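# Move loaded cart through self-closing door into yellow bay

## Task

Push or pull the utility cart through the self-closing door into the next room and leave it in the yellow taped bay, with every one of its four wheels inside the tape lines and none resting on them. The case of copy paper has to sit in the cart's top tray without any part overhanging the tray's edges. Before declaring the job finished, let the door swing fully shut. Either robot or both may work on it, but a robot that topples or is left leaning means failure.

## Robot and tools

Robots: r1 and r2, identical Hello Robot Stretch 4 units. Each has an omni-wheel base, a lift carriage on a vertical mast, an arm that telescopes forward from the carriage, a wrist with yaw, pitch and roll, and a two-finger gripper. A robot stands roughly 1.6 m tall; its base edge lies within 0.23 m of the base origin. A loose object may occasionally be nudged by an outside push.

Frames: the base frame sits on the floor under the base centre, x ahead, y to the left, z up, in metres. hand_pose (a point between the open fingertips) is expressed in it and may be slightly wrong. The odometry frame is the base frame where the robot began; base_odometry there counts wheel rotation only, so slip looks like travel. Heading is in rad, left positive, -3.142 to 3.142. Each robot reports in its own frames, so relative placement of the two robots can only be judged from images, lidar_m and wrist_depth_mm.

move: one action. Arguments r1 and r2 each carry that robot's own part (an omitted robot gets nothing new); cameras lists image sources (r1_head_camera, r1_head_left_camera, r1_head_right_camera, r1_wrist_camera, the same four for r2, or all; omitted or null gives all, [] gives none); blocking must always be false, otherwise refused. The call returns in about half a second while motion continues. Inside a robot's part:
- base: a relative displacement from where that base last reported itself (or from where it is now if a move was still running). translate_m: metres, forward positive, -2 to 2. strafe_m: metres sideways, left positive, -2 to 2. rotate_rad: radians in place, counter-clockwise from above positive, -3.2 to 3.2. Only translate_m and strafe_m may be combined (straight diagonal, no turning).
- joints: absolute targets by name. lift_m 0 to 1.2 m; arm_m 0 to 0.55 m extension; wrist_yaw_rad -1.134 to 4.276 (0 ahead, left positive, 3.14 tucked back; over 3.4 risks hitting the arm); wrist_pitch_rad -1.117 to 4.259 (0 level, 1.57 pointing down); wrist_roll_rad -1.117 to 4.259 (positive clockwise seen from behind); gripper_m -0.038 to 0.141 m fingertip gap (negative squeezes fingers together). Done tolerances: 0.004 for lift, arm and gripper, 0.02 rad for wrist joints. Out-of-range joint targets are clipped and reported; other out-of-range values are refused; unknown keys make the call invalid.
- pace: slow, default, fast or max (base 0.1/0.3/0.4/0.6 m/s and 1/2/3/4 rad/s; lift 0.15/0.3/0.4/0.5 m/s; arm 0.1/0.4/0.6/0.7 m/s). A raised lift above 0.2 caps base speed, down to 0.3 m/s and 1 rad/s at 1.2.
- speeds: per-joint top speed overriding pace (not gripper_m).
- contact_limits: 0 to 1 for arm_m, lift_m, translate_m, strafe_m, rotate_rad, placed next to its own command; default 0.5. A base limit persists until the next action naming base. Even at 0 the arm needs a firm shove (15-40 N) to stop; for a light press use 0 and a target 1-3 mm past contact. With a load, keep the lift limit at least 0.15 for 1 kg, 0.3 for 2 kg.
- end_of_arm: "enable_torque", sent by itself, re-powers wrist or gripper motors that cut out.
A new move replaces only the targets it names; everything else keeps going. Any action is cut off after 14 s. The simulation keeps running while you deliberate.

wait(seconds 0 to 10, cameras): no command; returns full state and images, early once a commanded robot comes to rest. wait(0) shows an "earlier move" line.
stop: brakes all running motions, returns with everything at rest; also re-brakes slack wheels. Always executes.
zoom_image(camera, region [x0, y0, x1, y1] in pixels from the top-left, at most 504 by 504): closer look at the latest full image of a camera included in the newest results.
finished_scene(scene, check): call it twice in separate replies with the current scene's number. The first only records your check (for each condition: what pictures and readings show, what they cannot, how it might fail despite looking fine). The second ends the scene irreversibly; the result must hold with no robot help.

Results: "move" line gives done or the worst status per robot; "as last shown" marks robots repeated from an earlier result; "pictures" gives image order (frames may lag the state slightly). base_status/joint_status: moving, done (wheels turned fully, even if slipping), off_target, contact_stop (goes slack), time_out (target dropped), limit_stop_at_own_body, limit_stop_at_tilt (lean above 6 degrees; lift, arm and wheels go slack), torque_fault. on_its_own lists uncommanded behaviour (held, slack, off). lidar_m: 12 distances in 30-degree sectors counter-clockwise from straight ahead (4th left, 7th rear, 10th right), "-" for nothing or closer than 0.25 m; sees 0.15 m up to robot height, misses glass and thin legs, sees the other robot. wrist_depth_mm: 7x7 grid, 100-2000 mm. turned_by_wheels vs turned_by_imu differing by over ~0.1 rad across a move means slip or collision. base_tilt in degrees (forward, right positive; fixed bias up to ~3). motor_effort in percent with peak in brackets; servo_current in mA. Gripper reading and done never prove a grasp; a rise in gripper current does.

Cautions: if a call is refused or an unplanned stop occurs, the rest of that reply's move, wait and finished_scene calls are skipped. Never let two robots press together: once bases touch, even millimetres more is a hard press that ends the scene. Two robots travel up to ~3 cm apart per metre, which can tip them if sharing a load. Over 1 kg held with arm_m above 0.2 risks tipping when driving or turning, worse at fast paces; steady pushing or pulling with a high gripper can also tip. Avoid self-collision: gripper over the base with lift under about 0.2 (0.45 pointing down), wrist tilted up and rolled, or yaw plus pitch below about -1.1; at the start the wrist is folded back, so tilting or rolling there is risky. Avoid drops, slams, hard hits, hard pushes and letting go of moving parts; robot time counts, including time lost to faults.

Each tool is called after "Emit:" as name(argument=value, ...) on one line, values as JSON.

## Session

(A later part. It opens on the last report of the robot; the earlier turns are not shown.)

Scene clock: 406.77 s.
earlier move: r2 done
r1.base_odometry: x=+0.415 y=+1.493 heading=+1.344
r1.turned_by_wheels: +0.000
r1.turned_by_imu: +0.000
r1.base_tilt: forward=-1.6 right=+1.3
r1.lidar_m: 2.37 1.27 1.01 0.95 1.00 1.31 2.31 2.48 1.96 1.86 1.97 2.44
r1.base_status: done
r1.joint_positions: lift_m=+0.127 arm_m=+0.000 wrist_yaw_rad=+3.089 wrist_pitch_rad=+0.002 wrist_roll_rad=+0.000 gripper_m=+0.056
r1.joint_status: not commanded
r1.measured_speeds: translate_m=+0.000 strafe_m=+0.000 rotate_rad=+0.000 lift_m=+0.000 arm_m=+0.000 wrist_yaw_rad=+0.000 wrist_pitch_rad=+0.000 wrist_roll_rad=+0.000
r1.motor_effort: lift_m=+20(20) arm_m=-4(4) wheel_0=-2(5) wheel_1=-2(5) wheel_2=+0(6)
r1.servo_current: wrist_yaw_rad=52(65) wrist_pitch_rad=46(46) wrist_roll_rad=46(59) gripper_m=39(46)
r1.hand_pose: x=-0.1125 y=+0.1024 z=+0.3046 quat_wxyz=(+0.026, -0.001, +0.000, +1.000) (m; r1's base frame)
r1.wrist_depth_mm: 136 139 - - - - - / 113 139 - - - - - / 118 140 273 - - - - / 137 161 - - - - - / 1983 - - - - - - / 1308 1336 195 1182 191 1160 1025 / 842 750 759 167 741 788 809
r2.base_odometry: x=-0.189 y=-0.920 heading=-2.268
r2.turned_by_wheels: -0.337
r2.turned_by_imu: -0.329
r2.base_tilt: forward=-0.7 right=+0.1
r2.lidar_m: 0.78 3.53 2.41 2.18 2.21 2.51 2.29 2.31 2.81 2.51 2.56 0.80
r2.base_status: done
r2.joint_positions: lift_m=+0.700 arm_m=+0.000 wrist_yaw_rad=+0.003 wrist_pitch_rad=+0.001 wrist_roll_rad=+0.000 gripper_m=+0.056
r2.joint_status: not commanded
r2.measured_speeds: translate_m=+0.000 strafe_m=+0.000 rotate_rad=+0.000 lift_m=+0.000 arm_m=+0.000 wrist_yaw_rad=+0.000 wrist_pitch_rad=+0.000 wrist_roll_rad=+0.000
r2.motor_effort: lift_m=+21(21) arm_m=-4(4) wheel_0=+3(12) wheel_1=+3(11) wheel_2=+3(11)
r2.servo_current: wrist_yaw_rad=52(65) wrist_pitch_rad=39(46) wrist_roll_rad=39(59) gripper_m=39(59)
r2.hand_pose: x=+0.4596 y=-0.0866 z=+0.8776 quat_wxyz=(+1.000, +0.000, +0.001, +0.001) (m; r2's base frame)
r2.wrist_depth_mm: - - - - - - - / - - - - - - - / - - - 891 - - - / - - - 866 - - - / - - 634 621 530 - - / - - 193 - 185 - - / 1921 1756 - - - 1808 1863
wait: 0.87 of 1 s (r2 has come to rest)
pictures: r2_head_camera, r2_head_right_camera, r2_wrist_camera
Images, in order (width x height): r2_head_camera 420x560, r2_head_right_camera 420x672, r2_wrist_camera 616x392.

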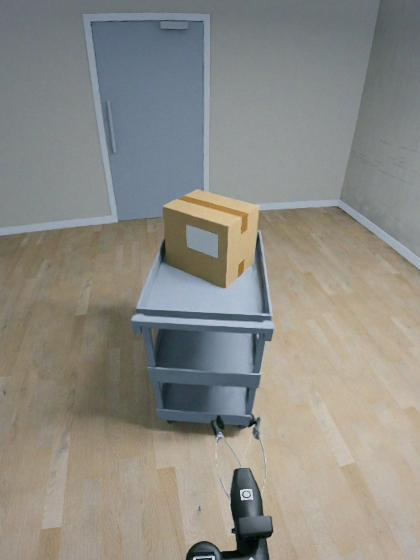

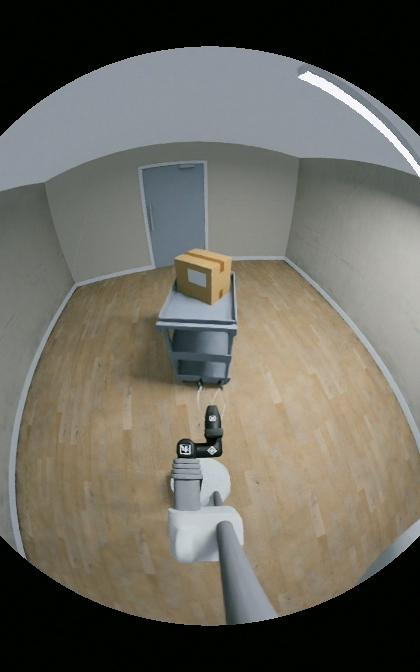

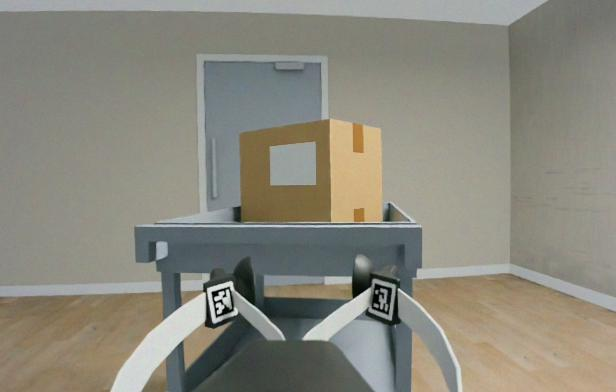

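Emit:
move(blocking=false, r1={"base": {"translate_m": 0.17, "strafe_m": 0.48}}, r2={"base": {"strafe_m": 0.12}, "joints": {"lift_m": 0.69, "wrist_roll_rad": 1.57, "gripper_m": 0.11}}, cameras=[])

Emit:
wait(seconds=3, cameras=[])

Emit:
wait(seconds=2, cameras=["r1_head_camera", "r1_head_left_camera", "r2_head_camera", "r2_wrist_camera"])

Scene clock: 499.17 s.
move: r1 moving; r2 moving
r1.base_odometry: x=+0.388 y=+1.511 heading=+1.344
r1.turned_by_wheels: +0.000
r1.turned_by_imu: +0.000
r1.base_tilt: forward=-1.6 right=+1.3
r1.lidar_m: 2.35 1.24 0.98 0.93 0.99 1.28 2.32 2.47 1.99 1.92 2.02 2.43
r1.base_status: translate_m moving; strafe_m moving
r1.joint_positions: lift_m=+0.127 arm_m=+0.000 wrist_yaw_rad=+3.089 wrist_pitch_rad=+0.002 wrist_roll_rad=+0.000 gripper_m=+0.056
r1.joint_status: not commanded
r1.measured_speeds: translate_m=+0.043 strafe_m=+0.117 rotate_rad=-0.002 lift_m=+0.000 arm_m=+0.000 wrist_yaw_rad=+0.000 wrist_pitch_rad=+0.000 wrist_roll_rad=+0.000
r1.motor_effort: lift_m=+20(20) arm_m=-4(4) wheel_0=-7(9) wheel_1=+7(10) wheel_2=-4(5)
r1.servo_current: wrist_yaw_rad=52(65) wrist_pitch_rad=39(46) wrist_roll_rad=59(59) gripper_m=39(46)
r1.hand_pose: x=-0.1125 y=+0.1024 z=+0.3046 quat_wxyz=(+0.026, -0.001, +0.000, +1.000) (m; r1's base frame)
r1.wrist_depth_mm: 136 138 - - - - - / 112 139 - - - - - / 117 140 272 - - - - / 137 162 - - - - - / 1921 - - - - - - / 1182 1205 195 1205 191 1160 1025 / 842 750 750 167 741 759 809
r2.base_odometry: x=-0.161 y=-0.944 heading=-2.268
r2.turned_by_wheels: +0.000
r2.turned_by_imu: +0.000
r2.base_tilt: forward=-0.7 right=+0.1
r2.lidar_m: 0.78 3.54 2.41 2.14 2.17 2.54 2.29 2.31 2.83 2.56 2.61 0.80
r2.base_status: strafe_m moving
r2.joint_positions: lift_m=+0.690 arm_m=+0.000 wrist_yaw_rad=+0.003 wrist_pitch_rad=+0.001 wrist_roll_rad=+0.589 gripper_m=+0.075
r2.joint_status: lift_m moving; wrist_roll_rad moving; gripper_m moving
r2.measured_speeds: translate_m=+0.001 strafe_m=+0.142 rotate_rad=-0.007 lift_m=+0.000 arm_m=+0.000 wrist_yaw_rad=+0.000 wrist_pitch_rad=+0.000 wrist_roll_rad=+1.820
r2.motor_effort: lift_m=+14(19) arm_m=-4(4) wheel_0=-9(12) wheel_1=+10(11) wheel_2=-2(2)
r2.servo_current: wrist_yaw_rad=39(59) wrist_pitch_rad=39(46) wrist_roll_rad=98(98) gripper_m=59(98)
r2.hand_pose: x=+0.4596 y=-0.0866 z=+0.8681 quat_wxyz=(+0.957, +0.290, +0.001, +0.001) (m; r2's base frame)
r2.wrist_depth_mm: - - - - - - - / - - - - - - - / - - - 866 - - - / - - - 878 591 - - / - - - 627 1160 - 1708 / - - 189 1229 186 1464 1366 / - - - - - 615 1182
pictures: none
No camera images: "cameras" was empty.

Scene clock: 500.23 s.
earlier move: r1 moving; r2 done
r1.base_odometry: x=+0.167 y=+1.651 heading=+1.344
r1.turned_by_wheels: +0.000
r1.turned_by_imu: +0.002
r1.base_tilt: forward=-1.5 right=+1.2
r1.lidar_m: 2.28 0.89 0.71 0.68 0.74 0.90 2.41 2.55 2.26 2.18 2.28 2.37
r1.base_status: translate_m moving; strafe_m moving
r1.joint_positions: lift_m=+0.127 arm_m=+0.000 wrist_yaw_rad=+3.089 wrist_pitch_rad=+0.002 wrist_roll_rad=+0.000 gripper_m=+0.056
r1.joint_status: not commanded
r1.measured_speeds: translate_m=+0.100 strafe_m=+0.284 rotate_rad=+0.002 lift_m=+0.000 arm_m=+0.000 wrist_yaw_rad=+0.000 wrist_pitch_rad=+0.000 wrist_roll_rad=+0.000
r1.motor_effort: lift_m=+20(20) arm_m=-4(4) wheel_0=-7(10) wheel_1=+6(12) wheel_2=-4(5)
r1.servo_current: wrist_yaw_rad=46(65) wrist_pitch_rad=46(46) wrist_roll_rad=46(65) gripper_m=39(46)
r1.hand_pose: x=-0.1125 y=+0.1024 z=+0.3046 quat_wxyz=(+0.026, -0.001, +0.000, +1.000) (m; r1's base frame)
r1.wrist_depth_mm: 136 138 - - - - - / 112 139 - - - - 732 / 116 139 270 - - - 741 / 137 159 - - - - 750 / 1921 - - - - - 741 / 1281 1182 195 1182 189 1060 699 / 809 741 750 167 741 732 723
r2.base_odometry: x=-0.097 y=-0.997 heading=-2.268
r2.turned_by_wheels: +0.000
r2.turned_by_imu: +0.000
r2.base_tilt: forward=-0.7 right=+0.1
r2.lidar_m: 0.79 3.54 2.32 2.07 2.10 2.59 2.31 2.35 2.88 2.65 2.70 0.81
r2.base_status: done
r2.joint_positions: lift_m=+0.690 arm_m=+0.000 wrist_yaw_rad=+0.003 wrist_pitch_rad=+0.001 wrist_roll_rad=+1.568 gripper_m=+0.110
r2.joint_status: all done
r2.measured_speeds: translate_m=+0.000 strafe_m=+0.000 rotate_rad=+0.000 lift_m=+0.000 arm_m=+0.000 wrist_yaw_rad=+0.000 wrist_pitch_rad=+0.000 wrist_roll_rad=+0.000
r2.motor_effort: lift_m=+14(19) arm_m=-4(4) wheel_0=-1(12) wheel_1=+2(11) wheel_2=+0(2)
r2.servo_current: wrist_yaw_rad=46(59) wrist_pitch_rad=46(46) wrist_roll_rad=52(104) gripper_m=52(111)
r2.hand_pose: x=+0.4596 y=-0.0866 z=+0.8681 quat_wxyz=(+0.708, +0.706, +0.001, +0.000) (m; r2's base frame)
r2.wrist_depth_mm: - - - - - 1708 1182 / - - - 597 - 597 603 / - - 917 615 - 609 - / - - - 866 - 621 - / - - - 1008 - 634 1078 / - - 200 647 194 647 1205 / - - - - - 1808 1205
wait: 1.07 of 3 s (r2 has come to rest)
pictures: none
No camera images: "cameras" was empty.

Scene clock: 501.83 s.
earlier move: r1 done
r1.base_odometry: x=-0.015 y=+1.767 heading=+1.344
r1.turned_by_wheels: +0.000
r1.turned_by_imu: +0.001
r1.base_tilt: forward=-1.6 right=+1.3
r1.lidar_m: 1.57 0.56 0.51 0.48 0.52 0.75 1.81 2.63 2.47 2.39 2.48 2.29
r1.base_status: done
r1.joint_positions: lift_m=+0.127 arm_m=+0.000 wrist_yaw_rad=+3.089 wrist_pitch_rad=+0.002 wrist_roll_rad=+0.000 gripper_m=+0.056
r1.joint_status: not commanded
r1.measured_speeds: translate_m=+0.000 strafe_m=+0.000 rotate_rad=+0.000 lift_m=+0.000 arm_m=+0.000 wrist_yaw_rad=+0.000 wrist_pitch_rad=+0.000 wrist_roll_rad=+0.000
r1.motor_effort: lift_m=+20(20) arm_m=-4(4) wheel_0=-2(10) wheel_1=+0(12) wheel_2=-1(5)
r1.servo_current: wrist_yaw_rad=72(72) wrist_pitch_rad=39(52) wrist_roll_rad=46(65) gripper_m=39(46)
r1.hand_pose: x=-0.1125 y=+0.1024 z=+0.3046 quat_wxyz=(+0.026, -0.001, +0.000, +1.000) (m; r1's base frame)
r1.wrist_depth_mm: 136 138 - - - 750 539 / 113 139 - - - 768 539 / 118 139 272 - - 750 539 / 137 161 - - - 759 544 / 1921 - - - - 759 544 / 1308 1205 195 1205 189 768 544 / 842 759 759 167 741 127 -
r2.base_odometry: x=-0.097 y=-0.997 heading=-2.268
r2.turned_by_wheels: +0.000
r2.turned_by_imu: +0.000
r2.base_tilt: forward=-0.7 right=+0.0
r2.lidar_m: 0.77 3.54 2.30 2.06 2.08 2.57 2.31 2.34 2.85 2.65 2.67 0.80
r2.base_status: done
r2.joint_positions: lift_m=+0.690 arm_m=+0.000 wrist_yaw_rad=+0.003 wrist_pitch_rad=+0.001 wrist_roll_rad=+1.568 gripper_m=+0.110
r2.joint_status: all done
r2.measured_speeds: translate_m=+0.000 strafe_m=+0.000 rotate_rad=+0.000 lift_m=+0.000 arm_m=+0.000 wrist_yaw_rad=+0.000 wrist_pitch_rad=+0.000 wrist_roll_rad=+0.000
r2.motor_effort: lift_m=+14(19) arm_m=-4(4) wheel_0=-2(12) wheel_1=+2(11) wheel_2=+0(2)
r2.servo_current: wrist_yaw_rad=52(59) wrist_pitch_rad=39(46) wrist_roll_rad=46(104) gripper_m=46(111)
r2.hand_pose: x=+0.4596 y=-0.0866 z=+0.8681 quat_wxyz=(+0.708, +0.706, +0.001, +0.000) (m; r2's base frame)
r2.wrist_depth_mm: - - - - - 1708 1182 / - - - 603 - 603 597 / - - 931 609 - 609 - / - - - 866 - 627 - / - - - 991 - 640 1098 / - - 200 640 193 654 1229 / - - - - - 1756 1205
wait: 1.60 of 2 s (r1 has come to rest)
pictures: r1_head_camera, r1_head_left_camera, r2_head_camera, r2_wrist_camera
Images, in order (width x height): r1_head_camera 420x560, r1_head_left_camera 420x672, r2_head_camera 420x560, r2_wrist_camera 616x392.

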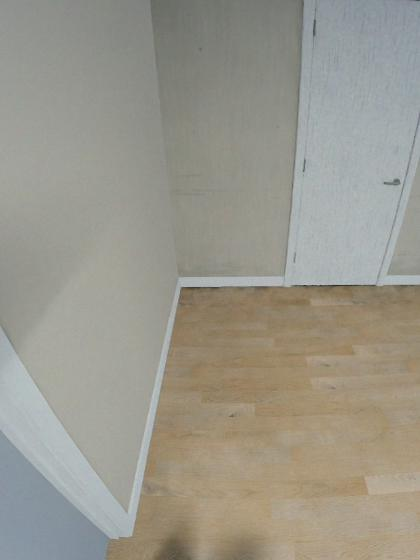

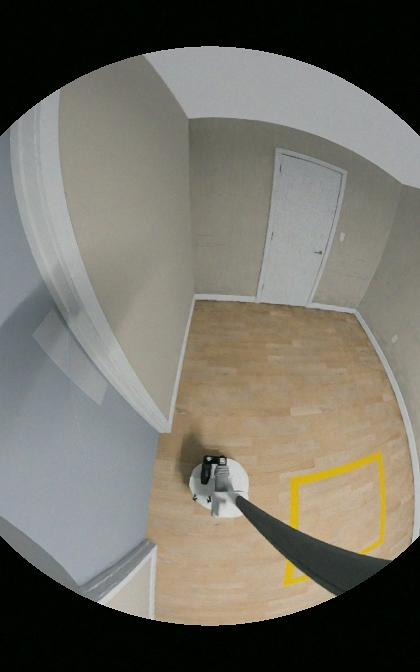

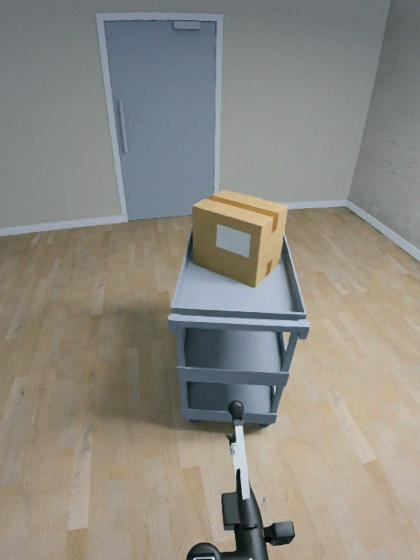

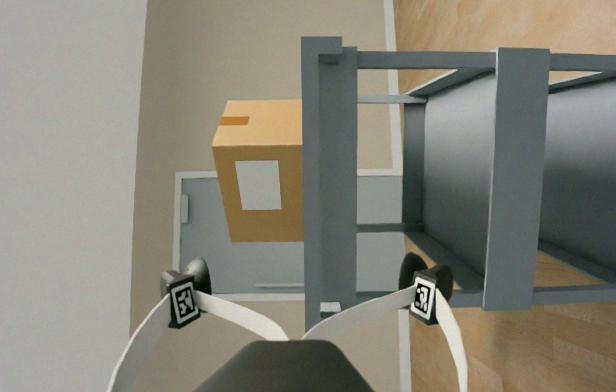

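Emit:
move(blocking=false, r1={"base": {"strafe_m": 0.21}, "contact_limits": {"strafe_m": 0.7}}, r2={"base": {"rotate_rad": -0.14}, "joints": {"lift_m": 0.669}}, cameras=[])

Emit:
wait(seconds=2, cameras=[])

Emit:
move(blocking=false, r1={"base": {"strafe_m": 0.55}, "pace": "slow", "contact_limits": {"strafe_m": 0.9}}, r2={"base": {"translate_m": 0.25, "strafe_m": 0.04}}, cameras=[])

Emit:
wait(seconds=2, cameras=["r1_head_left_camera", "r2_head_camera", "r2_wrist_camera"])

Emit:
wait(seconds=2, cameras=["r1_head_left_camera", "r1_head_camera"])

Scene clock: 547.97 s.
move: r1 moving; r2 moving
r1.base_odometry: x=-0.050 y=+1.775 heading=+1.344
r1.turned_by_wheels: +0.000
r1.turned_by_imu: +0.000
r1.base_tilt: forward=-1.6 right=+1.3
r1.lidar_m: 1.40 0.55 0.46 0.43 0.48 0.68 1.79 2.62 2.50 2.42 2.51 2.30
r1.base_status: strafe_m moving
r1.joint_positions: lift_m=+0.127 arm_m=+0.000 wrist_yaw_rad=+3.089 wrist_pitch_rad=+0.002 wrist_roll_rad=+0.000 gripper_m=+0.056
r1.joint_status: not commanded
r1.measured_speeds: translate_m=+0.000 strafe_m=+0.142 rotate_rad=+0.000 lift_m=+0.000 arm_m=+0.000 wrist_yaw_rad=+0.000 wrist_pitch_rad=+0.000 wrist_roll_rad=+0.000
r1.motor_effort: lift_m=+20(20) arm_m=-4(4) wheel_0=-10(11) wheel_1=+9(9) wheel_2=-1(1)
r1.servo_current: wrist_yaw_rad=52(72) wrist_pitch_rad=46(46) wrist_roll_rad=52(52) gripper_m=39(46)
r1.contact_limits: strafe_m 0.7
r1.hand_pose: x=-0.1125 y=+0.1024 z=+0.3046 quat_wxyz=(+0.026, -0.001, +0.000, +1.000) (m; r1's base frame)
r1.wrist_depth_mm: 136 139 - - - 750 517 / 113 139 - - - 768 525 / 118 139 272 - - 768 521 / 137 161 - - - 759 525 / 1921 - - - - 750 535 / 1336 1205 194 1182 191 741 525 / 854 759 768 167 741 - 504
r2.base_odometry: x=-0.097 y=-0.997 heading=-2.407
r2.turned_by_wheels: -0.139
r2.turned_by_imu: -0.134
r2.base_tilt: forward=-0.7 right=+0.1
r2.lidar_m: 0.79 3.47 2.52 2.09 2.08 2.39 2.32 2.31 2.65 2.65 2.66 0.86
r2.base_status: rotate_rad moving
r2.joint_positions: lift_m=+0.669 arm_m=+0.000 wrist_yaw_rad=+0.003 wrist_pitch_rad=+0.001 wrist_roll_rad=+1.568 gripper_m=+0.110
r2.joint_status: lift_m moving
r2.measured_speeds: translate_m=-0.001 strafe_m=+0.000 rotate_rad=-0.085 lift_m=-0.013 arm_m=+0.000 wrist_yaw_rad=+0.000 wrist_pitch_rad=+0.000 wrist_roll_rad=+0.000
r2.motor_effort: lift_m=+15(16) arm_m=-4(4) wheel_0=+3(8) wheel_1=+3(8) wheel_2=+4(10)
r2.servo_current: wrist_yaw_rad=46(59) wrist_pitch_rad=46(46) wrist_roll_rad=46(59) gripper_m=52(59)
r2.hand_pose: x=+0.4595 y=-0.0867 z=+0.8472 quat_wxyz=(+0.708, +0.706, +0.001, +0.000) (m; r2's base frame)
r2.wrist_depth_mm: - - - - - 1661 1160 / - - - - - 1756 1182 / - - - - - 654 1118 / - - 1008 634 - 634 - / - - 946 634 - 634 - / - - 200 627 195 634 - / - - - - - 634 1182
pictures: none
No camera images: "cameras" was empty.

Scene clock: 548.33 s.
earlier move: r1 moving; r2 done
r1.base_odometry: x=-0.121 y=+1.791 heading=+1.344
r1.turned_by_wheels: +0.000
r1.turned_by_imu: +0.000
r1.base_tilt: forward=-1.6 right=+1.3
r1.lidar_m: 1.18 0.46 0.40 0.38 0.38 0.58 1.40 2.61 2.59 2.50 2.60 2.29
r1.base_status: strafe_m moving
r1.joint_positions: lift_m=+0.127 arm_m=+0.000 wrist_yaw_rad=+3.089 wrist_pitch_rad=+0.002 wrist_roll_rad=+0.000 gripper_m=+0.056
r1.joint_status: not commanded
r1.measured_speeds: translate_m=+0.001 strafe_m=+0.246 rotate_rad=-0.004 lift_m=+0.000 arm_m=+0.000 wrist_yaw_rad=+0.000 wrist_pitch_rad=+0.000 wrist_roll_rad=+0.000
r1.motor_effort: lift_m=+20(20) arm_m=-4(4) wheel_0=-8(11) wheel_1=+6(12) wheel_2=+0(1)
r1.servo_current: wrist_yaw_rad=52(72) wrist_pitch_rad=39(46) wrist_roll_rad=33(52) gripper_m=39(52)
r1.contact_limits: strafe_m 0.7
r1.hand_pose: x=-0.1125 y=+0.1024 z=+0.3046 quat_wxyz=(+0.026, -0.001, +0.000, +1.000) (m; r1's base frame)
r1.wrist_depth_mm: 136 138 - - 759 554 445 / 113 139 - - 741 564 430 / 117 140 271 - 759 569 436 / 137 161 - - 741 691 436 / 1983 - - - 750 691 436 / 1205 1182 195 1205 191 539 436 / 842 750 750 167 750 504 433
r2.base_odometry: x=-0.097 y=-0.997 heading=-2.408
r2.turned_by_wheels: -0.001
r2.turned_by_imu: -0.001
r2.base_tilt: forward=-0.7 right=+0.1
r2.lidar_m: 0.79 3.46 2.48 2.11 2.06 2.41 2.30 2.32 2.60 2.65 2.66 0.86
r2.base_status: done
r2.joint_positions: lift_m=+0.669 arm_m=+0.000 wrist_yaw_rad=+0.003 wrist_pitch_rad=+0.001 wrist_roll_rad=+1.568 gripper_m=+0.110
r2.joint_status: all done
r2.measured_speeds: translate_m=+0.000 strafe_m=+0.000 rotate_rad=+0.000 lift_m=+0.000 arm_m=+0.000 wrist_yaw_rad=+0.000 wrist_pitch_rad=+0.000 wrist_roll_rad=+0.000
r2.motor_effort: lift_m=+14(16) arm_m=-4(4) wheel_0=+1(8) wheel_1=+3(8) wheel_2=+3(10)
r2.servo_current: wrist_yaw_rad=39(59) wrist_pitch_rad=39(46) wrist_roll_rad=59(59) gripper_m=46(59)
r2.hand_pose: x=+0.4595 y=-0.0867 z=+0.8471 quat_wxyz=(+0.708, +0.706, +0.001, +0.000) (m; r2's base frame)
r2.wrist_depth_mm: - - - - - 1708 1182 / - - - - - 1708 1160 / - - - - - 647 1098 / - - 1025 634 - 640 - / - - 917 640 - 634 - / - - 200 634 193 634 - / - - - - - 627 1182
wait: 0.37 of 2 s (r2 has come to rest)
pictures: none
No camera images: "cameras" was empty.

Scene clock: 548.83 s.
earlier move: r1 replaced
move: r1 moving; r2 moving
r1.base_odometry: x=-0.203 y=+1.810 heading=+1.344
r1.turned_by_wheels: +0.000
r1.turned_by_imu: +0.000
r1.base_tilt: forward=-1.6 right=+1.3
r1.lidar_m: 0.86 0.43 0.29 0.28 0.30 0.46 1.05 2.63 2.65 2.56 2.65 2.30
r1.base_status: strafe_m replaced; strafe_m moving
r1.joint_positions: lift_m=+0.127 arm_m=+0.000 wrist_yaw_rad=+3.089 wrist_pitch_rad=+0.002 wrist_roll_rad=+0.000 gripper_m=+0.056
r1.joint_status: not commanded
r1.measured_speeds: translate_m=+0.000 strafe_m=+0.102 rotate_rad=+0.001 lift_m=+0.000 arm_m=+0.000 wrist_yaw_rad=+0.000 wrist_pitch_rad=+0.000 wrist_roll_rad=+0.000
r1.motor_effort: lift_m=+20(20) arm_m=-4(4) wheel_0=-1(7) wheel_1=+0(6) wheel_2=-1(1)
r1.servo_current: wrist_yaw_rad=46(65) wrist_pitch_rad=46(46) wrist_roll_rad=46(59) gripper_m=39(46)
r1.contact_limits: strafe_m 0.9
r1.hand_pose: x=-0.1125 y=+0.1024 z=+0.3046 quat_wxyz=(+0.026, -0.001, +0.000, +1.000) (m; r1's base frame)
r1.wrist_depth_mm: 136 138 - - 732 430 324 / 114 139 - - 723 433 324 / 118 140 273 - 732 439 325 / 137 161 - - 750 439 329 / 1983 - - - 741 439 330 / 1205 1205 195 1205 189 436 329 / 842 750 750 155 707 364 327
r2.base_odometry: x=-0.116 y=-1.022 heading=-2.407
r2.turned_by_wheels: +0.000
r2.turned_by_imu: +0.000
r2.base_tilt: forward=-0.7 right=+0.1
r2.lidar_m: 0.76 3.40 2.49 2.13 2.08 2.38 2.35 2.33 2.69 2.66 2.64 0.82
r2.base_status: translate_m moving; strafe_m moving
r2.joint_positions: lift_m=+0.669 arm_m=+0.000 wrist_yaw_rad=+0.003 wrist_pitch_rad=+0.001 wrist_roll_rad=+1.568 gripper_m=+0.110
r2.joint_status: not commanded
r2.measured_speeds: translate_m=+0.121 strafe_m=+0.020 rotate_rad=-0.002 lift_m=+0.000 arm_m=+0.000 wrist_yaw_rad=+0.000 wrist_pitch_rad=+0.000 wrist_roll_rad=+0.000
r2.motor_effort: lift_m=+14(14) arm_m=-4(4) wheel_0=+6(9) wheel_1=+9(9) wheel_2=-13(13)
r2.servo_current: wrist_yaw_rad=39(65) wrist_pitch_rad=39(39) wrist_roll_rad=52(52) gripper_m=52(52)
r2.hand_pose: x=+0.4595 y=-0.0867 z=+0.8471 quat_wxyz=(+0.708, +0.706, +0.001, +0.000) (m; r2's base frame)
r2.wrist_depth_mm: - - - - - 1708 1138 / - - - - - 1708 1182 / - - - 603 - 609 1008 / - - 931 603 - 609 - / - - 878 609 - 615 - / - - 200 609 193 603 - / - - - - - 609 1098
pictures: none
No camera images: "cameras" was empty.

Scene clock: 550.63 s.
earlier move: r1 moving; r2 done
r1.base_odometry: x=-0.378 y=+1.851 heading=+1.344
r1.turned_by_wheels: +0.000
r1.turned_by_imu: -0.001
r1.base_tilt: forward=-1.6 right=+1.3
r1.lidar_m: 0.39 0.31 0.25 - 0.25 0.27 0.58 2.65 2.84 2.76 2.85 2.33
r1.base_status: strafe_m moving
r1.joint_positions: lift_m=+0.127 arm_m=+0.000 wrist_yaw_rad=+3.089 wrist_pitch_rad=+0.002 wrist_roll_rad=+0.000 gripper_m=+0.056
r1.joint_status: not commanded
r1.measured_speeds: translate_m=+0.000 strafe_m=+0.099 rotate_rad=+0.001 lift_m=+0.000 arm_m=+0.000 wrist_yaw_rad=+0.000 wrist_pitch_rad=+0.000 wrist_roll_rad=+0.000
r1.motor_effort: lift_m=+20(20) arm_m=-4(4) wheel_0=-20(24) wheel_1=+12(17) wheel_2=+1(2)
r1.servo_current: wrist_yaw_rad=46(65) wrist_pitch_rad=33(52) wrist_roll_rad=46(65) gripper_m=46(52)
r1.contact_limits: strafe_m 0.9
r1.hand_pose: x=-0.1125 y=+0.1024 z=+0.3046 quat_wxyz=(+0.026, -0.001, +0.000, +1.000) (m; r1's base frame)
r1.wrist_depth_mm: 136 138 - 707 309 203 - / 110 138 - 715 312 204 - / 114 139 251 654 315 195 - / 137 152 - 723 315 196 - / 1921 - - 715 317 196 160 / 1205 1205 194 723 195 196 - / 842 741 750 155 294 176 -
r2.base_odometry: x=-0.255 y=-1.194 heading=-2.407
r2.turned_by_wheels: +0.000
r2.turned_by_imu: +0.001
r2.base_tilt: forward=-0.7 right=+0.1
r2.lidar_m: 0.54 0.61 2.51 2.12 2.12 2.38 2.56 2.57 2.92 2.62 2.61 0.57
r2.base_status: done
r2.joint_positions: lift_m=+0.669 arm_m=+0.000 wrist_yaw_rad=+0.003 wrist_pitch_rad=+0.001 wrist_roll_rad=+1.568 gripper_m=+0.110
r2.joint_status: not commanded
r2.measured_speeds: translate_m=+0.000 strafe_m=+0.000 rotate_rad=+0.000 lift_m=+0.000 arm_m=+0.000 wrist_yaw_rad=+0.000 wrist_pitch_rad=+0.000 wrist_roll_rad=+0.000
r2.motor_effort: lift_m=+14(14) arm_m=-4(5) wheel_0=+2(9) wheel_1=+3(9) wheel_2=-3(13)
r2.servo_current: wrist_yaw_rad=46(65) wrist_pitch_rad=46(46) wrist_roll_rad=46(59) gripper_m=52(59)
r2.hand_pose: x=+0.4595 y=-0.0867 z=+0.8471 quat_wxyz=(+0.708, +0.706, +0.001, +0.000) (m; r2's base frame)
r2.wrist_depth_mm: - - - - - 1661 1160 / - - - 384 392 415 392 / - - - 387 - - - / - - 621 389 - - - / - - 647 387 976 - - / - - 200 327 191 - - / - - - - - 1863 -
wait: 1.80 of 2 s (r2 has come to rest)
pictures: r1_head_left_camera, r2_head_camera, r2_wrist_camera
Images, in order (width x height): r1_head_left_camera 420x672, r2_head_camera 420x560, r2_wrist_camera 616x392.

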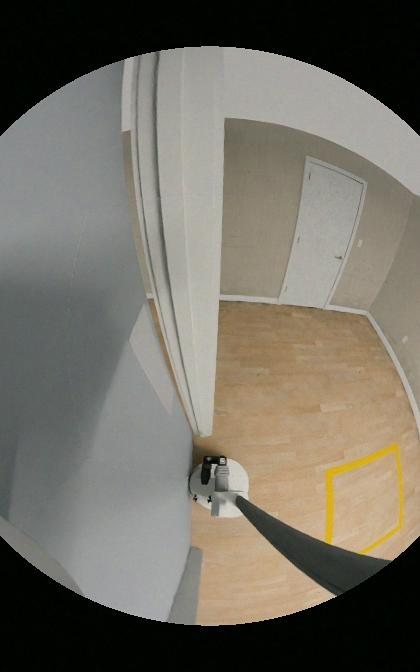

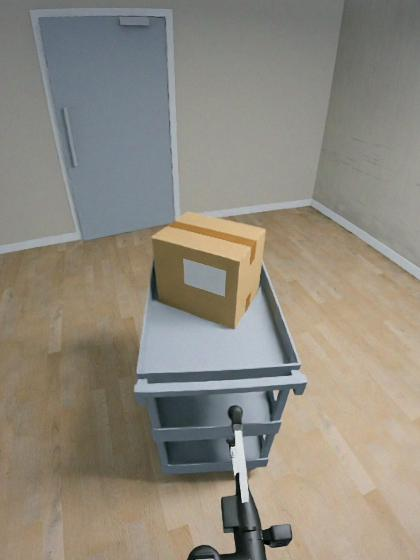

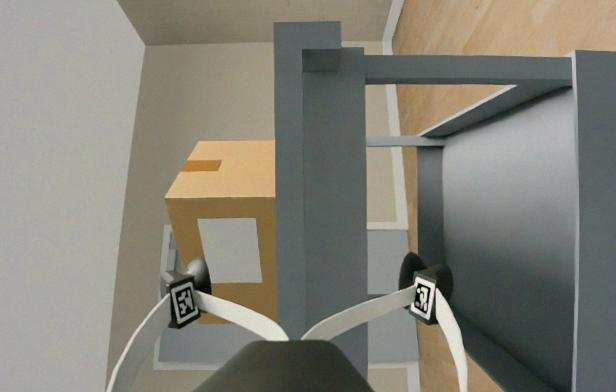

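Scene clock: 552.63 s.
earlier move: r1 moving
r1.base_odometry: x=-0.573 y=+1.896 heading=+1.344
r1.turned_by_wheels: +0.001
r1.turned_by_imu: +0.003
r1.base_tilt: forward=-1.6 right=+1.3
r1.lidar_m: 0.36 2.36 0.25 0.25 - 0.25 0.31 2.61 3.06 2.95 3.07 0.39
r1.base_status: strafe_m moving
r1.joint_positions: lift_m=+0.127 arm_m=+0.000 wrist_yaw_rad=+3.089 wrist_pitch_rad=+0.002 wrist_roll_rad=+0.000 gripper_m=+0.056
r1.joint_status: not commanded
r1.measured_speeds: translate_m=+0.001 strafe_m=+0.099 rotate_rad=-0.002 lift_m=+0.000 arm_m=+0.000 wrist_yaw_rad=+0.000 wrist_pitch_rad=+0.000 wrist_roll_rad=+0.000
r1.motor_effort: lift_m=+20(20) arm_m=-4(4) wheel_0=-15(24) wheel_1=+18(23) wheel_2=+3(4)
r1.servo_current: wrist_yaw_rad=59(65) wrist_pitch_rad=46(52) wrist_roll_rad=46(65) gripper_m=46(52)
r1.contact_limits: strafe_m 0.9
r1.hand_pose: x=-0.1125 y=+0.1024 z=+0.3046 quat_wxyz=(+0.026, -0.001, +0.000, +1.000) (m; r1's base frame)
r1.wrist_depth_mm: 136 138 554 355 249 190 - / 111 139 517 357 250 191 163 / 115 139 473 357 251 192 163 / 137 151 517 359 252 193 164 / - 1921 640 362 252 193 164 / 1205 1182 193 364 197 193 165 / 842 741 647 155 242 180 164
r2.base_odometry: x=-0.255 y=-1.194 heading=-2.407
r2.turned_by_wheels: +0.000
r2.turned_by_imu: +0.000
r2.base_tilt: forward=-0.7 right=+0.1
r2.lidar_m: 0.55 0.58 2.53 2.15 2.13 2.40 2.56 2.54 2.93 2.62 2.60 0.57
r2.base_status: done
r2.joint_positions: lift_m=+0.669 arm_m=+0.000 wrist_yaw_rad=+0.003 wrist_pitch_rad=+0.001 wrist_roll_rad=+1.568 gripper_m=+0.110
r2.joint_status: not commanded
r2.measured_speeds: translate_m=+0.000 strafe_m=+0.000 rotate_rad=+0.000 lift_m=+0.000 arm_m=+0.000 wrist_yaw_rad=+0.000 wrist_pitch_rad=+0.000 wrist_roll_rad=+0.000
r2.motor_effort: lift_m=+14(14) arm_m=-4(5) wheel_0=+2(9) wheel_1=+3(9) wheel_2=-3(13)
r2.servo_current: wrist_yaw_rad=52(65) wrist_pitch_rad=39(46) wrist_roll_rad=33(59) gripper_m=52(59)
r2.hand_pose: x=+0.4595 y=-0.0867 z=+0.8471 quat_wxyz=(+0.708, +0.706, +0.001, +0.000) (m; r2's base frame)
r2.wrist_depth_mm: - - - - - 1661 1160 / - - - 384 392 410 389 / - - - 387 - - - / - - 627 384 - - - / - - 647 387 991 - - / - - 200 329 191 - - / - - - - - 1808 -
wait: 2.00 s; no rest
pictures: r1_head_camera, r1_head_left_camera
Images, in order (width x height): r1_head_camera 420x560, r1_head_left_camera 420x672.

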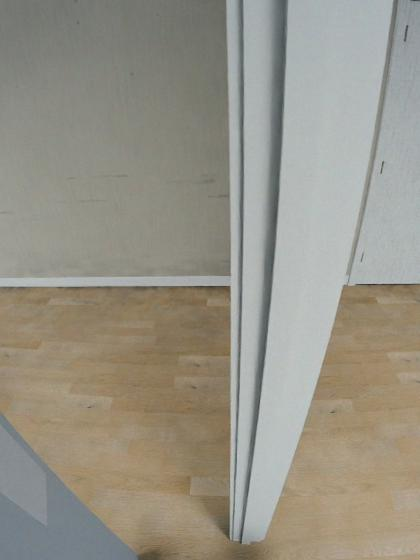

